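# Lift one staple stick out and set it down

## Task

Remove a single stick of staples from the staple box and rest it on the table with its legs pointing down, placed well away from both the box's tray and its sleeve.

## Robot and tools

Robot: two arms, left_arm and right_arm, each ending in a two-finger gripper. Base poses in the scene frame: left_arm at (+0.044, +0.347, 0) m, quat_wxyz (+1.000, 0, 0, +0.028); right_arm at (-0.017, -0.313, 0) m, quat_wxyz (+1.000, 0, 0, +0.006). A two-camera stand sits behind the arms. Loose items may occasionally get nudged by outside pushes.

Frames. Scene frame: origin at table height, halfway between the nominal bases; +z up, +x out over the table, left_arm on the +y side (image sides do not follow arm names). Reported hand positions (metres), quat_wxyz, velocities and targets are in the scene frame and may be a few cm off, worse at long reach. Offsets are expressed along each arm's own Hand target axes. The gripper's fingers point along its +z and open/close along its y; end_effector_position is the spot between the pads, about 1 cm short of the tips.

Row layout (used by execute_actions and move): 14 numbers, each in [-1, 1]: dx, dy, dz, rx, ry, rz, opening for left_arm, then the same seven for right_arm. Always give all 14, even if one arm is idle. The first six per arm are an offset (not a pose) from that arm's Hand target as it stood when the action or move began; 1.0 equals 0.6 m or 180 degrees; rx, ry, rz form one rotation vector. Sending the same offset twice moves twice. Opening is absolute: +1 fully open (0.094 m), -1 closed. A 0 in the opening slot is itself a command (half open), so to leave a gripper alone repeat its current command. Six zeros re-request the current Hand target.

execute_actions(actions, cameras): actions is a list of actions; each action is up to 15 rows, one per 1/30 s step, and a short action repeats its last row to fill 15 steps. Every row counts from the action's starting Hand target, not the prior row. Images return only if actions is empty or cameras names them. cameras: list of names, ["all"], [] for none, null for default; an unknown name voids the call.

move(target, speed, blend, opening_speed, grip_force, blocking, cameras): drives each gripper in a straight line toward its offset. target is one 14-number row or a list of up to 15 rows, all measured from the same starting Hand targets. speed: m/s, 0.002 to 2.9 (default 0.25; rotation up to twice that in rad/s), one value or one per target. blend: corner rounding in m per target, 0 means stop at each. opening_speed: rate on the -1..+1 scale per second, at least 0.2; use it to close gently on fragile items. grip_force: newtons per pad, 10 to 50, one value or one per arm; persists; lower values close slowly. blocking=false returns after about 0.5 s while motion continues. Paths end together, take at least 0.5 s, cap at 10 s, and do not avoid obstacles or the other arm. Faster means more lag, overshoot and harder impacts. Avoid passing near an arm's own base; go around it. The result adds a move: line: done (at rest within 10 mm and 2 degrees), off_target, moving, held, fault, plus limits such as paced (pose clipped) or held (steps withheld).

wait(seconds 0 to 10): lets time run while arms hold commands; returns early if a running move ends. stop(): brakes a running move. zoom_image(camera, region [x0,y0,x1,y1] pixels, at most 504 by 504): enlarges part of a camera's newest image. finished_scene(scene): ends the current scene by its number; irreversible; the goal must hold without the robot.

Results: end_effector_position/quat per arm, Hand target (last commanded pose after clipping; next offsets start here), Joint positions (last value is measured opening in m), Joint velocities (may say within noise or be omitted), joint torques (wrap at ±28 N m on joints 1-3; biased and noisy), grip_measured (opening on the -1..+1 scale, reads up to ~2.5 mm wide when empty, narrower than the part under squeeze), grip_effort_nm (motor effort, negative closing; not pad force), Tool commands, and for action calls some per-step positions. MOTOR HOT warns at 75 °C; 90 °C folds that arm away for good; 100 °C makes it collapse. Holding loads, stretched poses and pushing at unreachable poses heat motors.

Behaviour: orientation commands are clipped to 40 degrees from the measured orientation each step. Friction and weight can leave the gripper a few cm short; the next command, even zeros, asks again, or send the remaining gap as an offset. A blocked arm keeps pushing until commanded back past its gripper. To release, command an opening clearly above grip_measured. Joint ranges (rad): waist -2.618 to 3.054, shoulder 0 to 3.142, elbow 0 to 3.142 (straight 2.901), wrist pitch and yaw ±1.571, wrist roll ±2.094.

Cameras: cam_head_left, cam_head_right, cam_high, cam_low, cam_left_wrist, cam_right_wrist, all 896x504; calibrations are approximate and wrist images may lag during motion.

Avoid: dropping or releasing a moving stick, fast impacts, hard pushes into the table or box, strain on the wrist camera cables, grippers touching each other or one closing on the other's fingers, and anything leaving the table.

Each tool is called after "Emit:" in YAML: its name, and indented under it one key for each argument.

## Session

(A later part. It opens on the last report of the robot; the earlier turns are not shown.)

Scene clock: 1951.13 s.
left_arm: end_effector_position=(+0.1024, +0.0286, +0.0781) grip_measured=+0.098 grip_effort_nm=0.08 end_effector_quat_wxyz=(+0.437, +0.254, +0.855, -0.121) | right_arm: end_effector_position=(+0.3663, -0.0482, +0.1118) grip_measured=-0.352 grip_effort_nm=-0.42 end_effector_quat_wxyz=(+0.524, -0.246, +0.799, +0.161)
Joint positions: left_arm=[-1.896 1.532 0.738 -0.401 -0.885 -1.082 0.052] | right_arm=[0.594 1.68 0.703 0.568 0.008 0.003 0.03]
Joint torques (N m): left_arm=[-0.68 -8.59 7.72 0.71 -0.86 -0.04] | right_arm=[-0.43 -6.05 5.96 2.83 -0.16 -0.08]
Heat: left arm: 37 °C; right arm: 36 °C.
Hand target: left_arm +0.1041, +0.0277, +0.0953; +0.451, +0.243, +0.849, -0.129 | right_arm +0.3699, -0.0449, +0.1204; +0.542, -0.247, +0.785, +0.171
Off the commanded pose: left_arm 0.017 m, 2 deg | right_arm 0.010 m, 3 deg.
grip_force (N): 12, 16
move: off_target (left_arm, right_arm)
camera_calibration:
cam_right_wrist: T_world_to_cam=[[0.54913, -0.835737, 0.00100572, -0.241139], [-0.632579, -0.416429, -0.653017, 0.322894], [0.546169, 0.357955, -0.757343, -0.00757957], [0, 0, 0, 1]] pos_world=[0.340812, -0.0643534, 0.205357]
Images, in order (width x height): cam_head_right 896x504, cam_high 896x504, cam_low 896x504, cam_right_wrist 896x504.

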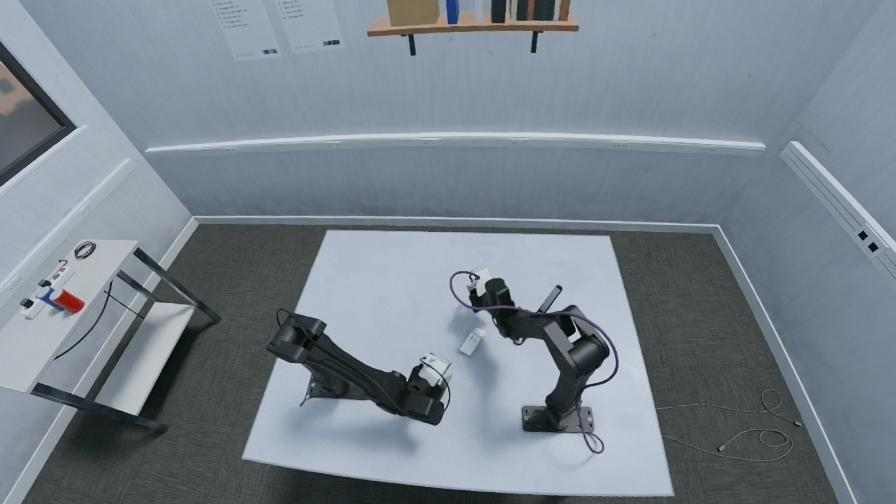

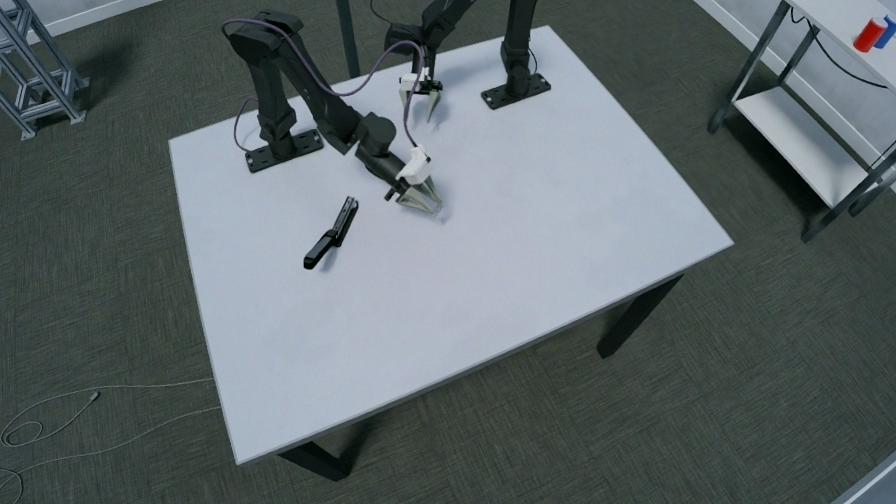

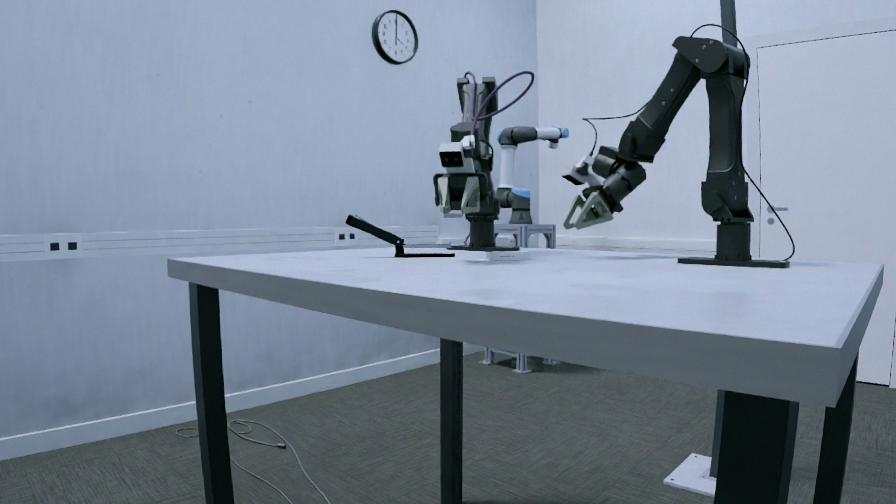

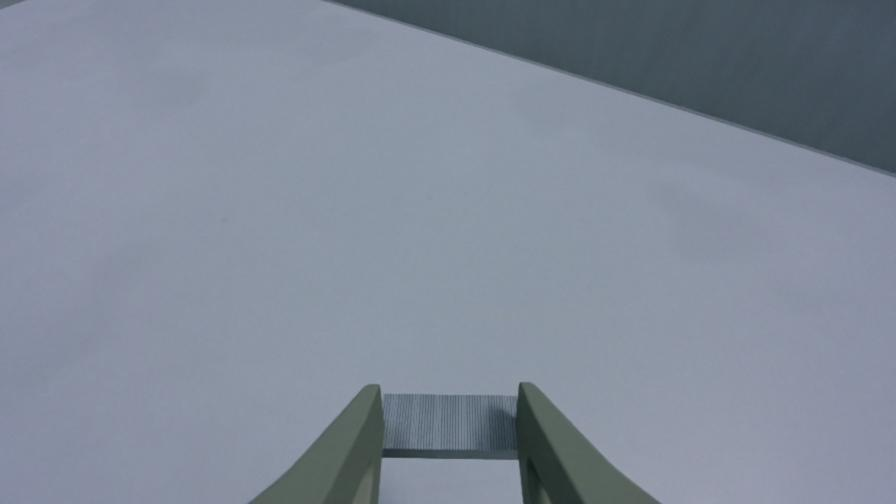

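Emit:
move:
  target: [0,0,0,0,0,0,0.1,0.1091,0,0.0412,0,-0.015,0,-0.42]
  speed: 0.08
  cameras: ["cam_right_wrist", "cam_low", "cam_high"]

Emit:
zoom_image:
  camera: "cam_low"
  region: [540, 210, 660, 280]

Emit:
zoom_image:
  camera: "cam_high"
  region: [380, 150, 480, 240]

Scene clock: 1969.73 s.
left_arm: end_effector_position=(+0.1024, +0.0286, +0.0781) grip_measured=+0.098 grip_effort_nm=0.08 end_effector_quat_wxyz=(+0.437, +0.254, +0.855, -0.121) | right_arm: end_effector_position=(+0.3673, -0.0475, +0.0430) grip_measured=-0.352 grip_effort_nm=-0.42 end_effector_quat_wxyz=(+0.546, -0.242, +0.785, +0.168)
Joint positions: left_arm=[-1.896 1.532 0.738 -0.401 -0.885 -1.083 0.052] | right_arm=[0.594 1.989 0.606 1.027 0.008 0.002 0.03]
Joint torques (N m): left_arm=[-0.55 -8.62 7.8 0.73 -0.91 -0.09] | right_arm=[-0.4 -6.79 4.42 2.78 -0.17 -0.08]
Heat: left arm: 39 °C; right arm: 36 °C.
Hand target: left_arm +0.1041, +0.0276, +0.0953; +0.451, +0.243, +0.849, -0.129 | right_arm +0.3699, -0.0448, +0.0505; +0.561, -0.243, +0.772, +0.177
Off the commanded pose: left_arm 0.017 m, 2 deg | right_arm 0.008 m, 3 deg.
grip_force (N): 12, 16
move: off_target (left_arm, right_arm)
camera_calibration:
cam_right_wrist: T_world_to_cam=[[0.549368, -0.83558, 0.000463922, -0.24109], [-0.6026, -0.396575, -0.692533, 0.270563], [0.578851, 0.380176, -0.721386, -0.0729903], [0, 0, 0, 1]] pos_world=[0.337739, -0.0664027, 0.134832]
Images, in order (width x height): cam_high 896x504, cam_low 896x504, cam_right_wrist 896x504.

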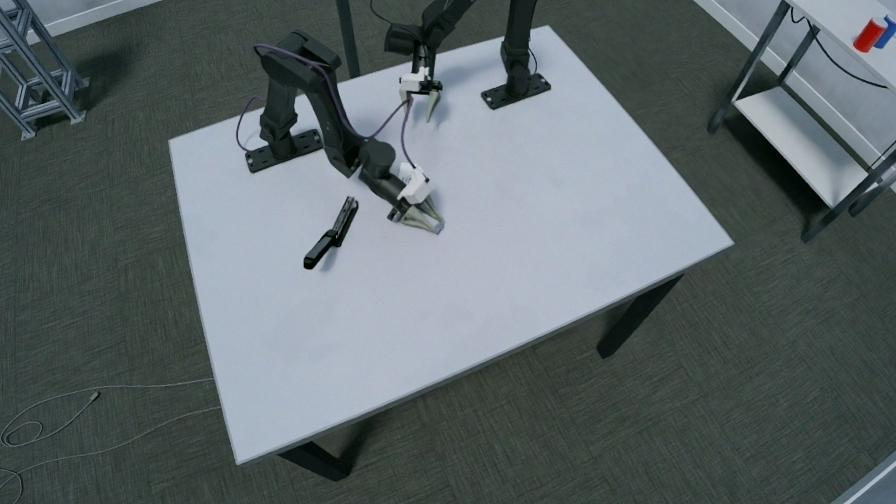

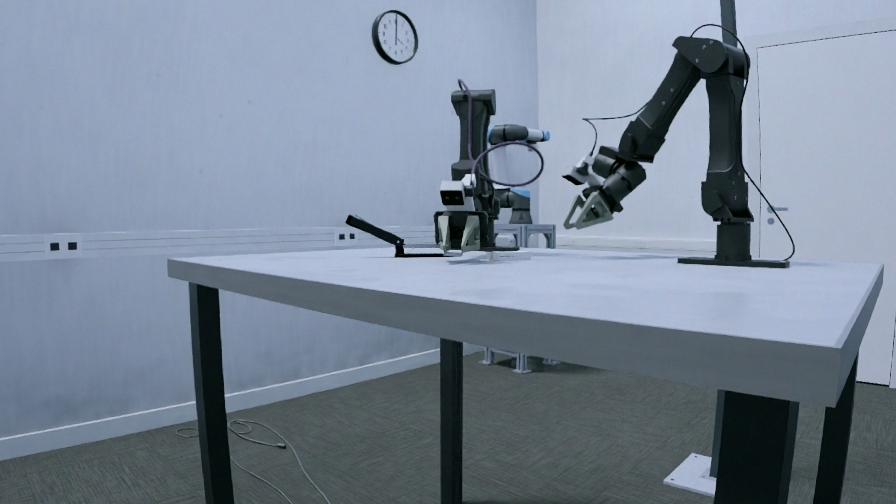

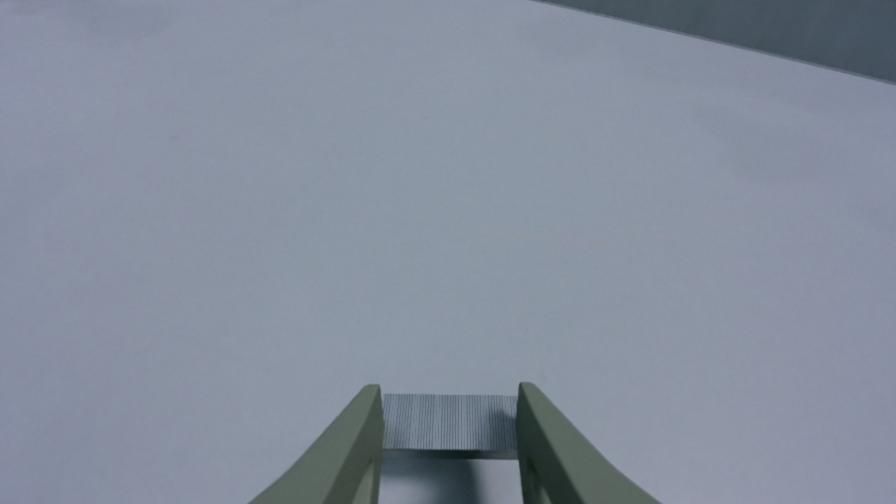

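Scaled by 4.200 from the camera's 896x504 image, which has a finer 1280x720 frame.

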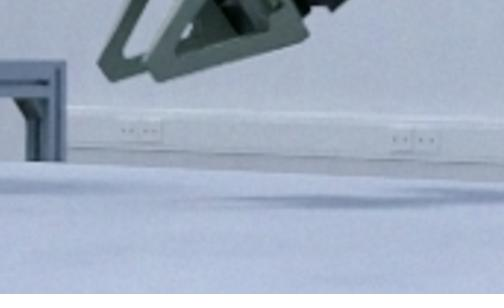

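Scaled by 5.040 from the camera's 896x504 image, which has a finer 1280x720 frame.

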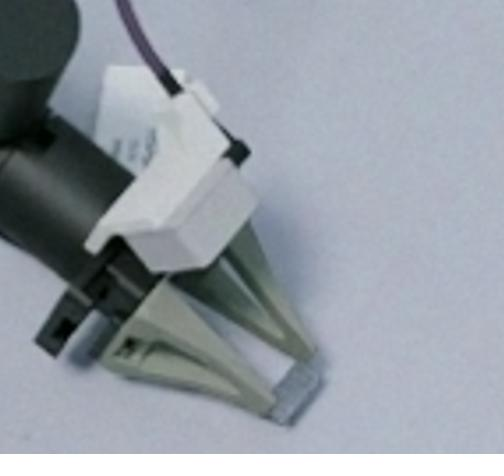

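Emit:
zoom_image:
  camera: "cam_low"
  region: [425, 225, 515, 270]

Scaled by 5.600 from the camera's 896x504 image, which has a finer 1280x720 frame.

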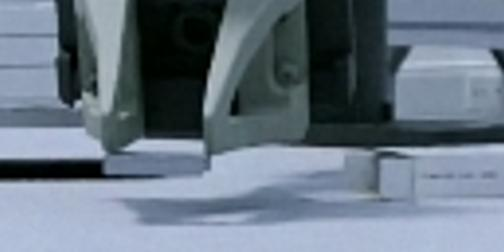

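Emit:
move:
  target: [0,0,0,0,0,0,0.1,0.0238,0,0.0077,0,0,0,-0.42]
  speed: 0.03
  cameras: ["cam_right_wrist", "cam_low", "cam_high"]

Emit:
zoom_image:
  camera: "cam_low"
  region: [425, 230, 515, 275]

Emit:
zoom_image:
  camera: "cam_right_wrist"
  region: [330, 340, 570, 504]

Scene clock: 1988.60 s.
left_arm: end_effector_position=(+0.1024, +0.0286, +0.0781) grip_measured=+0.098 grip_effort_nm=0.08 end_effector_quat_wxyz=(+0.437, +0.254, +0.855, -0.121) | right_arm: end_effector_position=(+0.3676, -0.0473, +0.0282) grip_measured=-0.352 grip_effort_nm=-0.42 end_effector_quat_wxyz=(+0.546, -0.242, +0.784, +0.168)
Joint positions: left_arm=[-1.896 1.532 0.738 -0.401 -0.885 -1.083 0.052] | right_arm=[0.594 2.06 0.606 1.099 0.008 0.002 0.03]
Joint torques (N m): left_arm=[-0.51 -8.4 7.61 0.75 -0.89 -0.1] | right_arm=[-0.46 -7.06 4.04 2.77 -0.14 -0.07]
Heat: left arm: 39 °C; right arm: 35 °C.
Hand target: left_arm +0.1041, +0.0276, +0.0953; +0.451, +0.243, +0.849, -0.129 | right_arm +0.3699, -0.0448, +0.0354; +0.561, -0.243, +0.772, +0.177
Off the commanded pose: left_arm 0.017 m, 2 deg | right_arm 0.008 m, 2 deg.
grip_force (N): 12, 16
move: off_target (left_arm)
camera_calibration:
cam_right_wrist: T_world_to_cam=[[0.549406, -0.835555, 0.000771651, -0.241074], [-0.602025, -0.396492, -0.69308, 0.26032], [0.579412, 0.380318, -0.72086, -0.0841736], [0, 0, 0, 1]] pos_world=[0.337938, -0.066203, 0.119931]
Images, in order (width x height): cam_high 896x504, cam_low 896x504, cam_right_wrist 896x504.

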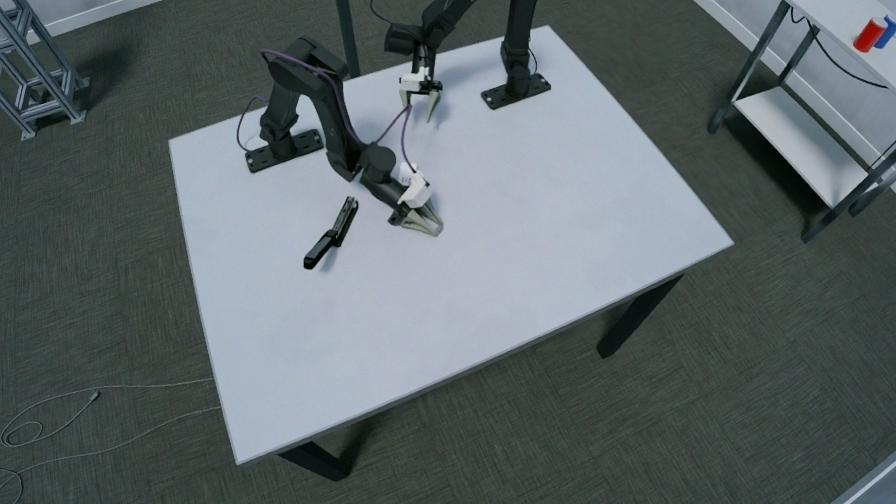

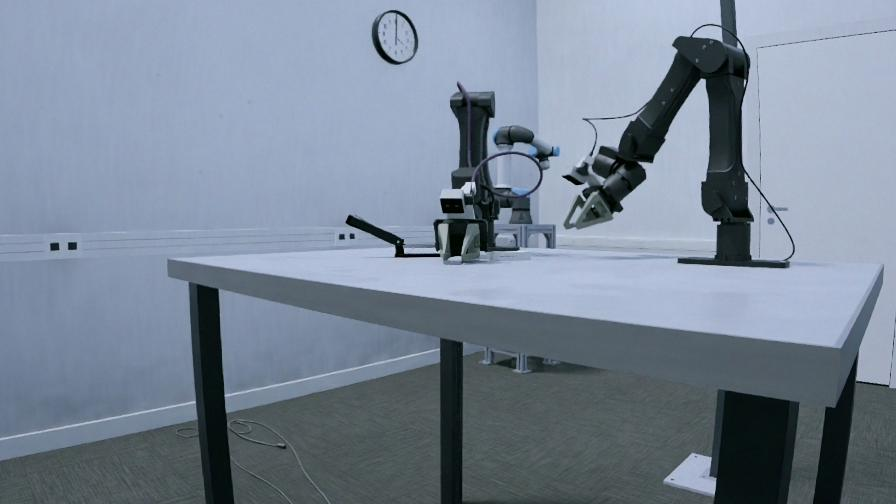

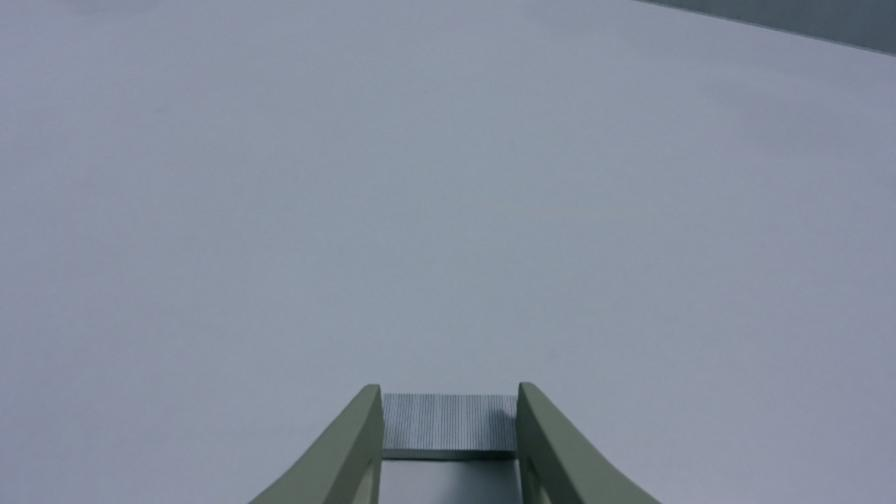

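Scaled by 5.600 from the camera's 896x504 image, which has a finer 1280x720 frame.

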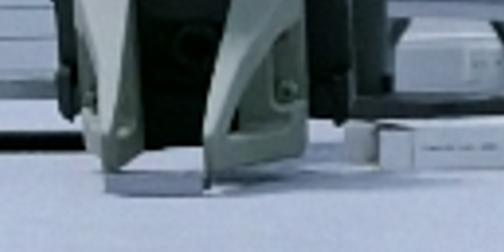

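Scaled by 2.100 from the camera's 896x504 image, which has a finer 1280x720 frame.

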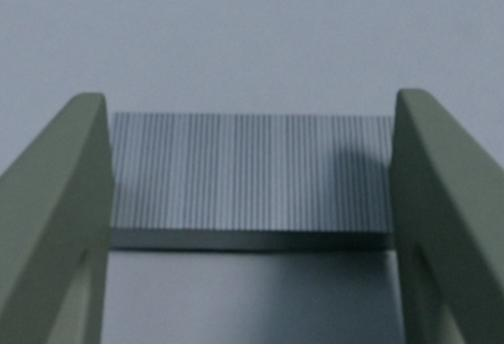

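Emit:
move:
  target: [0,0,0,0,0,0,0.1,0.0095,0,0.0031,0,0,0,-0.42]
  speed: 0.02
  cameras: ["cam_right_wrist", "cam_low"]

Emit:
zoom_image:
  camera: "cam_low"
  region: [435, 250, 475, 270]

Emit:
zoom_image:
  camera: "cam_right_wrist"
  region: [330, 340, 570, 504]

Scene clock: 1996.03 s.
left_arm: end_effector_position=(+0.1024, +0.0286, +0.0781) grip_measured=+0.098 grip_effort_nm=0.08 end_effector_quat_wxyz=(+0.437, +0.254, +0.855, -0.121) | right_arm: end_effector_position=(+0.3688, -0.0465, +0.0270) grip_measured=-0.352 grip_effort_nm=-0.42 end_effector_quat_wxyz=(+0.553, -0.240, +0.779, +0.170)
Joint positions: left_arm=[-1.896 1.532 0.738 -0.401 -0.885 -1.083 0.052] | right_arm=[0.594 2.086 0.606 1.144 0.008 0.002 0.03]
Joint torques (N m): left_arm=[-0.59 -8.44 7.71 0.73 -0.89 -0.09] | right_arm=[-0.39 -6.83 3.99 2.59 -0.17 -0.07]
Heat: left arm: 40 °C; right arm: 35 °C.
Hand target: left_arm +0.1041, +0.0276, +0.0953; +0.451, +0.243, +0.849, -0.129 | right_arm +0.3699, -0.0448, +0.0295; +0.561, -0.243, +0.772, +0.177
Off the commanded pose: left_arm 0.017 m, 2 deg | right_arm 0.003 m, 1 deg.
grip_force (N): 12, 16
move: off_target (left_arm)
camera_calibration:
cam_right_wrist: T_world_to_cam=[[0.549476, -0.835509, 0.00031952, -0.241098], [-0.591238, -0.3891, -0.706427, 0.257198], [0.590351, 0.387976, -0.707786, -0.0900657], [0, 0, 0, 1]] pos_world=[0.337713, -0.0664204, 0.118021]
Images, in order (width x height): cam_low 896x504, cam_right_wrist 896x504.

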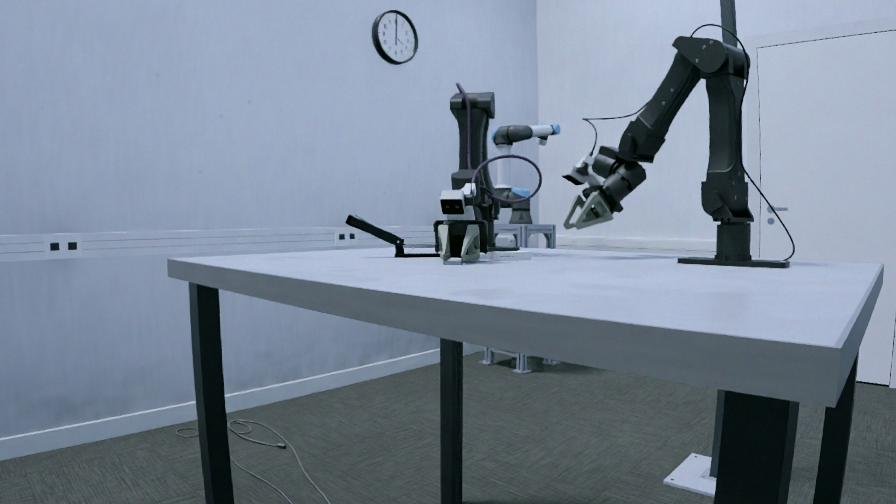

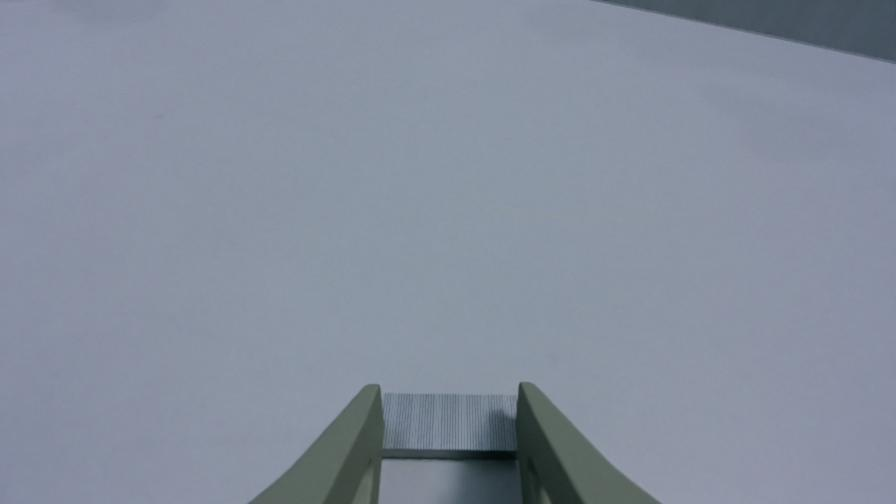

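Scaled by 12.600 from the camera's 896x504 image, which has a finer 1280x720 frame.

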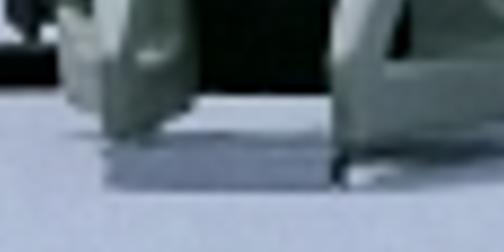

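Scaled by 2.100 from the camera's 896x504 image, which has a finer 1280x720 frame.

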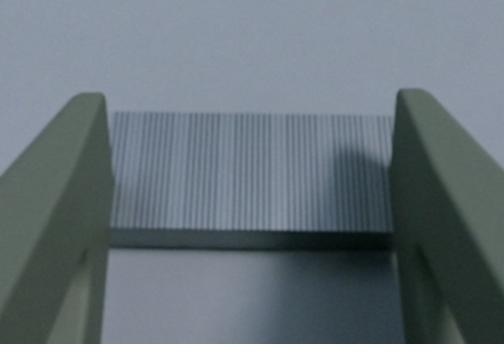

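Emit:
move:
  target: [0,0,0,0,0,0,0.1,0.0079,0,0.0026,0,0,0,-0.42]
  speed: 0.02
  cameras: ["cam_right_wrist", "cam_low"]

Emit:
zoom_image:
  camera: "cam_low"
  region: [435, 250, 475, 270]

Emit:
zoom_image:
  camera: "cam_right_wrist"
  region: [330, 340, 570, 504]

Scene clock: 2003.87 s.
left_arm: end_effector_position=(+0.1024, +0.0286, +0.0781) grip_measured=+0.098 grip_effort_nm=0.08 end_effector_quat_wxyz=(+0.437, +0.254, +0.855, -0.121) | right_arm: end_effector_position=(+0.3697, -0.0457, +0.0265) grip_measured=-0.352 grip_effort_nm=-0.42 end_effector_quat_wxyz=(+0.560, -0.239, +0.774, +0.172)
Joint positions: left_arm=[-1.896 1.532 0.738 -0.401 -0.885 -1.083 0.052] | right_arm=[0.594 2.108 0.606 1.183 0.007 0.002 0.03]
Joint torques (N m): left_arm=[-0.54 -8.7 7.75 0.72 -0.87 -0.08] | right_arm=[-0.39 -6.68 3.96 2.42 -0.16 -0.07]
Heat: left arm: 40 °C; right arm: 34 °C.
Hand target: left_arm +0.1041, +0.0276, +0.0953; +0.451, +0.243, +0.849, -0.129 | right_arm +0.3700, -0.0448, +0.0246; +0.561, -0.243, +0.771, +0.177
Off the commanded pose: left_arm 0.017 m, 2 deg | right_arm 0.002 m, 1 deg.
grip_force (N): 12, 16
move: off_target (left_arm)
camera_calibration:
cam_right_wrist: T_world_to_cam=[[0.549756, -0.835325, -0.000194748, -0.241039], [-0.581122, -0.382289, -0.718438, 0.254623], [0.600055, 0.395079, -0.695591, -0.0948425], [0, 0, 0, 1]] pos_world=[0.33739, -0.0665366, 0.116912]
Images, in order (width x height): cam_low 896x504, cam_right_wrist 896x504.

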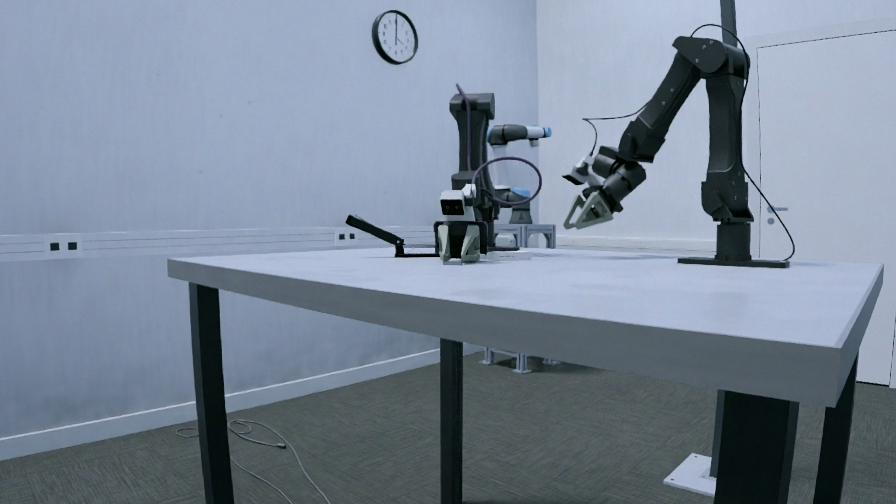

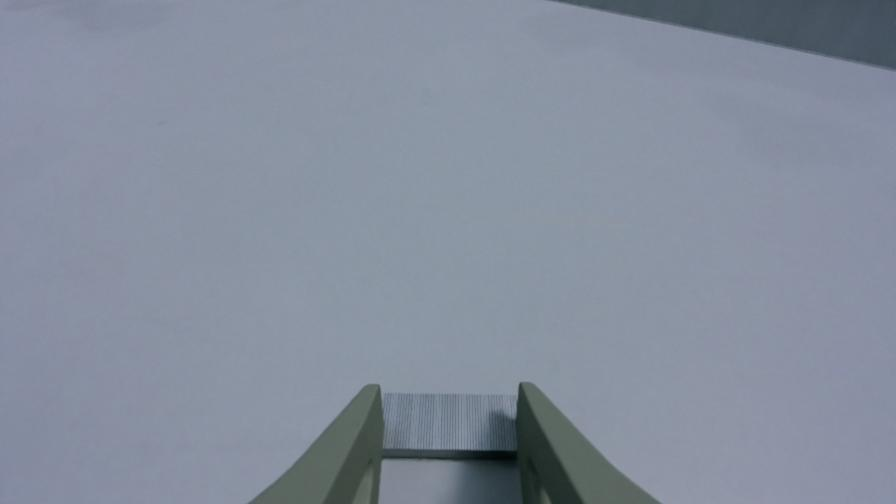

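Scaled by 12.600 from the camera's 896x504 image, which has a finer 1280x720 frame.

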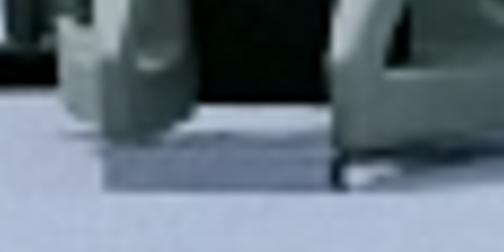

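Scaled by 2.100 from the camera's 896x504 image, which has a finer 1280x720 frame.

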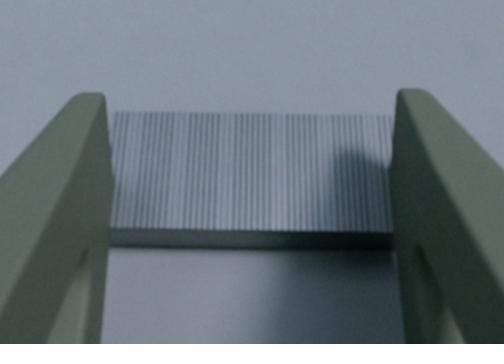

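Emit:
move:
  target: [0,0,0,0,0,0,0.1,0,0,0,0,0,0,0.0]
  speed: 0.02
  opening_speed: 0.2
  cameras: ["cam_right_wrist", "cam_low"]

Emit:
zoom_image:
  camera: "cam_low"
  region: [435, 250, 475, 270]

Emit:
zoom_image:
  camera: "cam_right_wrist"
  region: [330, 340, 570, 504]

Scene clock: 2021.03 s.
left_arm: end_effector_position=(+0.1024, +0.0286, +0.0781) grip_measured=+0.098 grip_effort_nm=0.08 end_effector_quat_wxyz=(+0.437, +0.254, +0.855, -0.121) | right_arm: end_effector_position=(+0.3692, -0.0460, +0.0237) grip_measured=-0.003 grip_effort_nm=0.13 end_effector_quat_wxyz=(+0.557, -0.240, +0.776, +0.172)
Joint positions: left_arm=[-1.896 1.532 0.738 -0.401 -0.885 -1.083 0.052] | right_arm=[0.594 2.114 0.606 1.183 0.005 0.002 0.047]
Joint torques (N m): left_arm=[-0.58 -8.53 7.58 0.74 -0.88 -0.09] | right_arm=[-0.31 -7.23 3.97 2.43 -0.13 -0.05]
Heat: left arm: 40 °C; right arm: 34 °C.
Hand target: left_arm +0.1041, +0.0276, +0.0953; +0.451, +0.243, +0.849, -0.129 | right_arm +0.3700, -0.0448, +0.0246; +0.561, -0.243, +0.772, +0.177
Off the commanded pose: left_arm 0.017 m, 2 deg | right_arm 0.002 m, 1 deg.
grip_force (N): 12, 16
move: off_target (left_arm)
camera_calibration:
cam_right_wrist: T_world_to_cam=[[0.551184, -0.834383, -0.000910198, -0.241463], [-0.584359, -0.385242, -0.714222, 0.25321], [0.595584, 0.3942, -0.699919, -0.0946005], [0, 0, 0, 1]] pos_world=[0.337399, -0.0666335, 0.114416]
Images, in order (width x height): cam_low 896x504, cam_right_wrist 896x504.

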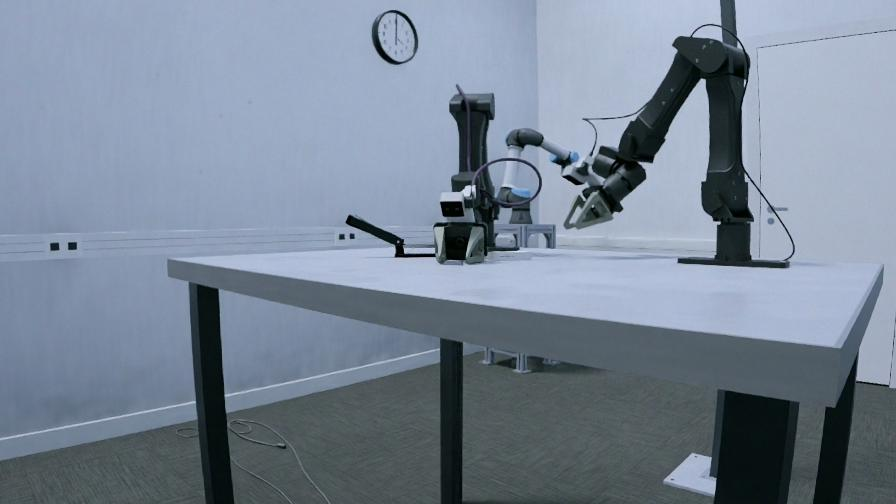

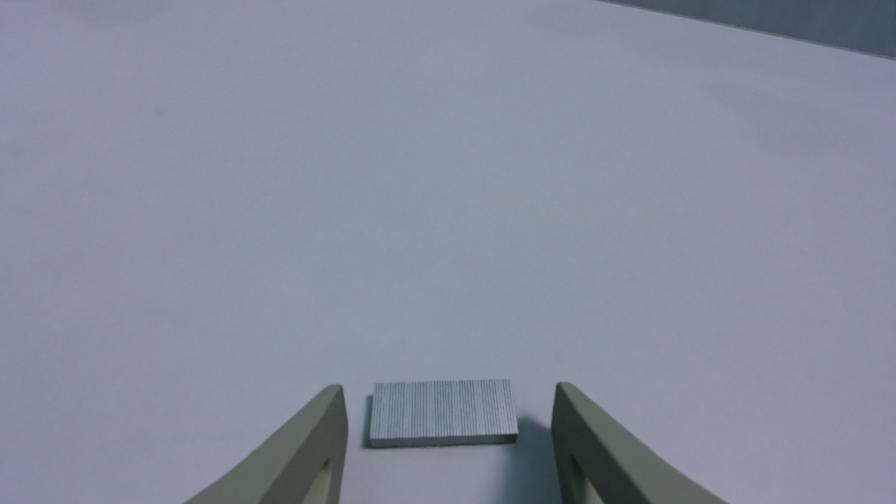

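Scaled by 12.600 from the camera's 896x504 image, which has a finer 1280x720 frame.

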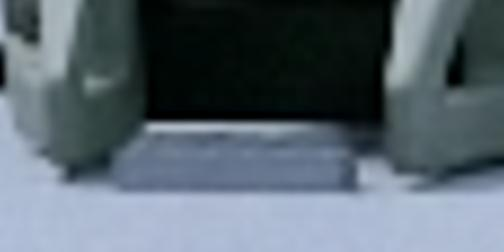

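Scaled by 2.100 from the camera's 896x504 image, which has a finer 1280x720 frame.

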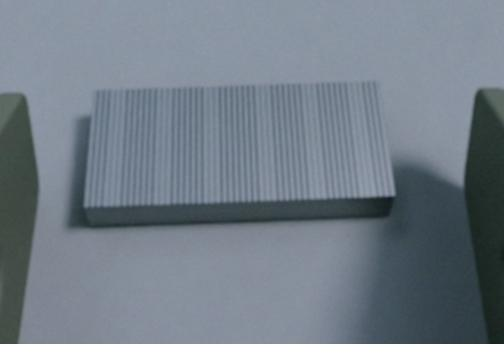

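Emit:
move:
  target: [0,0,0,0,0,0,0.1,-0.03,0,-0.22,0,0,0,0.0]
  speed: 0.12
  cameras: ["cam_right_wrist", "cam_low", "cam_high", "cam_left_wrist"]

Emit:
zoom_image:
  camera: "cam_low"
  region: [430, 235, 530, 285]

Emit:
zoom_image:
  camera: "cam_high"
  region: [380, 150, 480, 250]

Scene clock: 2028.80 s.
left_arm: end_effector_position=(+0.1024, +0.0286, +0.0781) grip_measured=+0.098 grip_effort_nm=0.08 end_effector_quat_wxyz=(+0.437, +0.254, +0.855, -0.121) | right_arm: end_effector_position=(+0.2732, -0.1138, +0.0816) grip_measured=-0.003 grip_effort_nm=0.13 end_effector_quat_wxyz=(+0.564, -0.238, +0.772, +0.174)
Joint positions: left_arm=[-1.896 1.532 0.738 -0.401 -0.885 -1.083 0.052] | right_arm=[0.589 1.482 0.15 1.024 0.002 0.001 0.047]
Joint torques (N m): left_arm=[-0.69 -8.68 7.68 0.74 -0.89 -0.06] | right_arm=[-0.53 -5.07 4.64 1.97 -0.16 -0.07]
Heat: left arm: 40 °C; right arm: 34 °C.
Hand target: left_arm +0.1041, +0.0276, +0.0953; +0.451, +0.243, +0.849, -0.129 | right_arm +0.2716, -0.1136, +0.0824; +0.561, -0.243, +0.772, +0.177
Off the commanded pose: left_arm 0.017 m, 2 deg | right_arm 0.002 m, 1 deg.
grip_force (N): 12, 16
move: off_target (left_arm)
camera_calibration:
cam_left_wrist: T_world_to_cam=[[-0.550046, -0.834825, -0.0227236, 0.0818453], [-0.728029, 0.492657, -0.476721, 0.136015], [0.409174, -0.245675, -0.878761, 0.124796], [0, 0, 0, 1]] pos_world=[0.0929781, 0.0319772, 0.176367]
cam_right_wrist: T_world_to_cam=[[0.549528, -0.835475, -0.0010301, -0.244747], [-0.575108, -0.377379, -0.725835, 0.211588], [0.606028, 0.399459, -0.687868, 0.0265748], [0, 0, 0, 1]] pos_world=[0.240077, -0.135247, 0.171606]
Images, in order (width x height): cam_high 896x504, cam_low 896x504, cam_left_wrist 896x504, cam_right_wrist 896x504.

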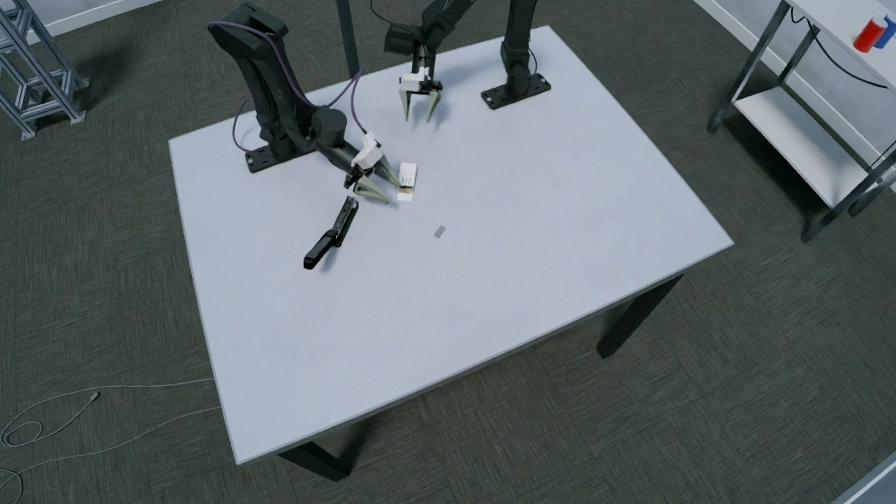

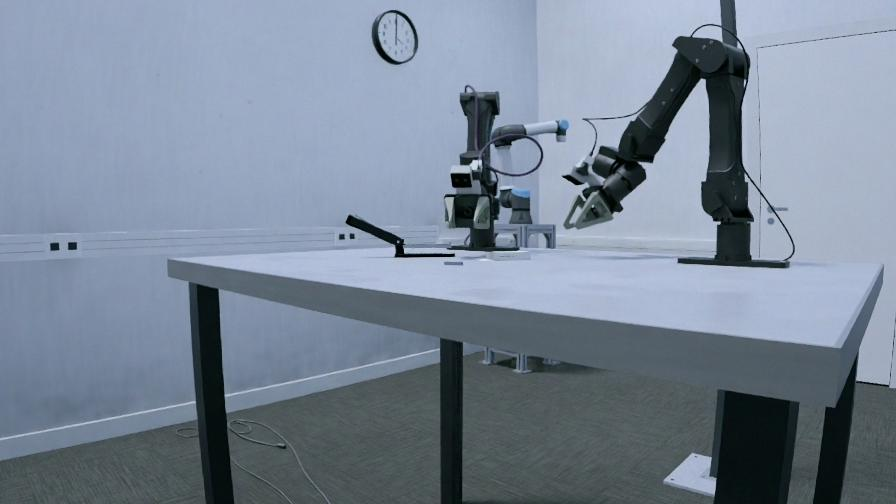

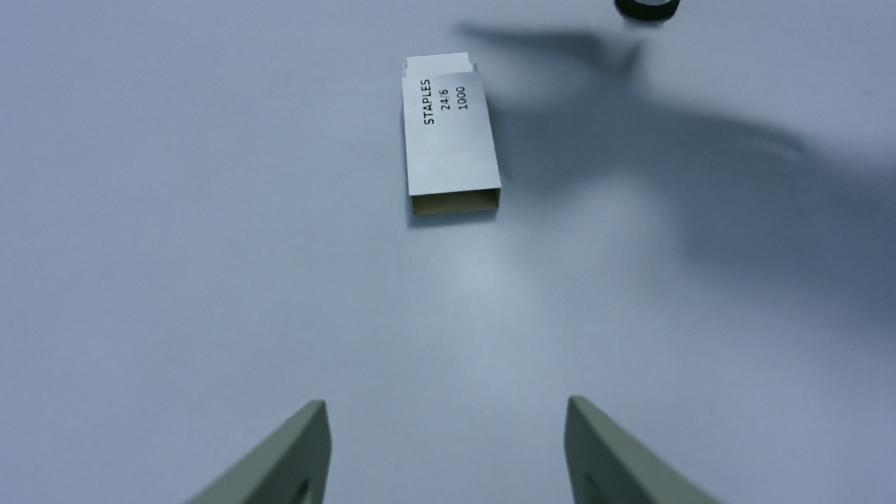

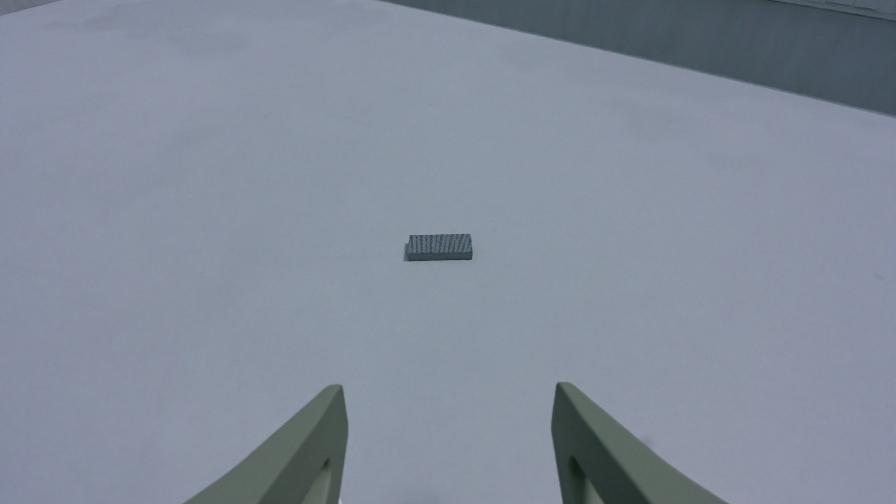

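Scaled by 5.040 from the camera's 896x504 image, which has a finer 1280x720 frame.

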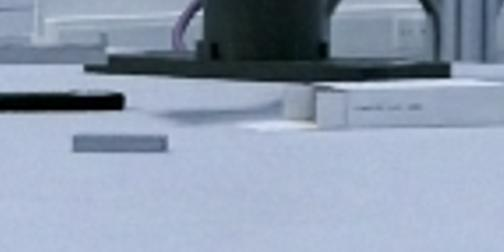

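Scaled by 5.040 from the camera's 896x504 image, which has a finer 1280x720 frame.

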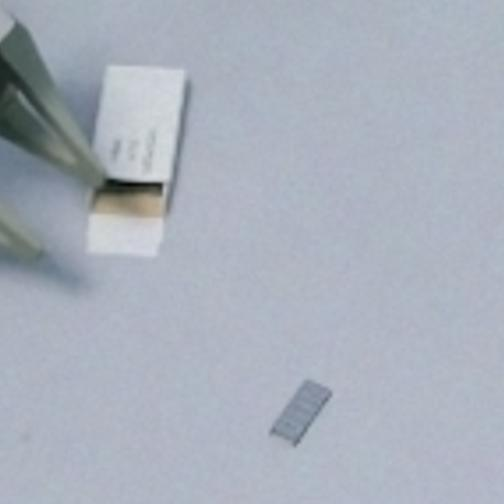

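Emit:
finished_scene:
  scene: 2

The scene is finished: the task was done.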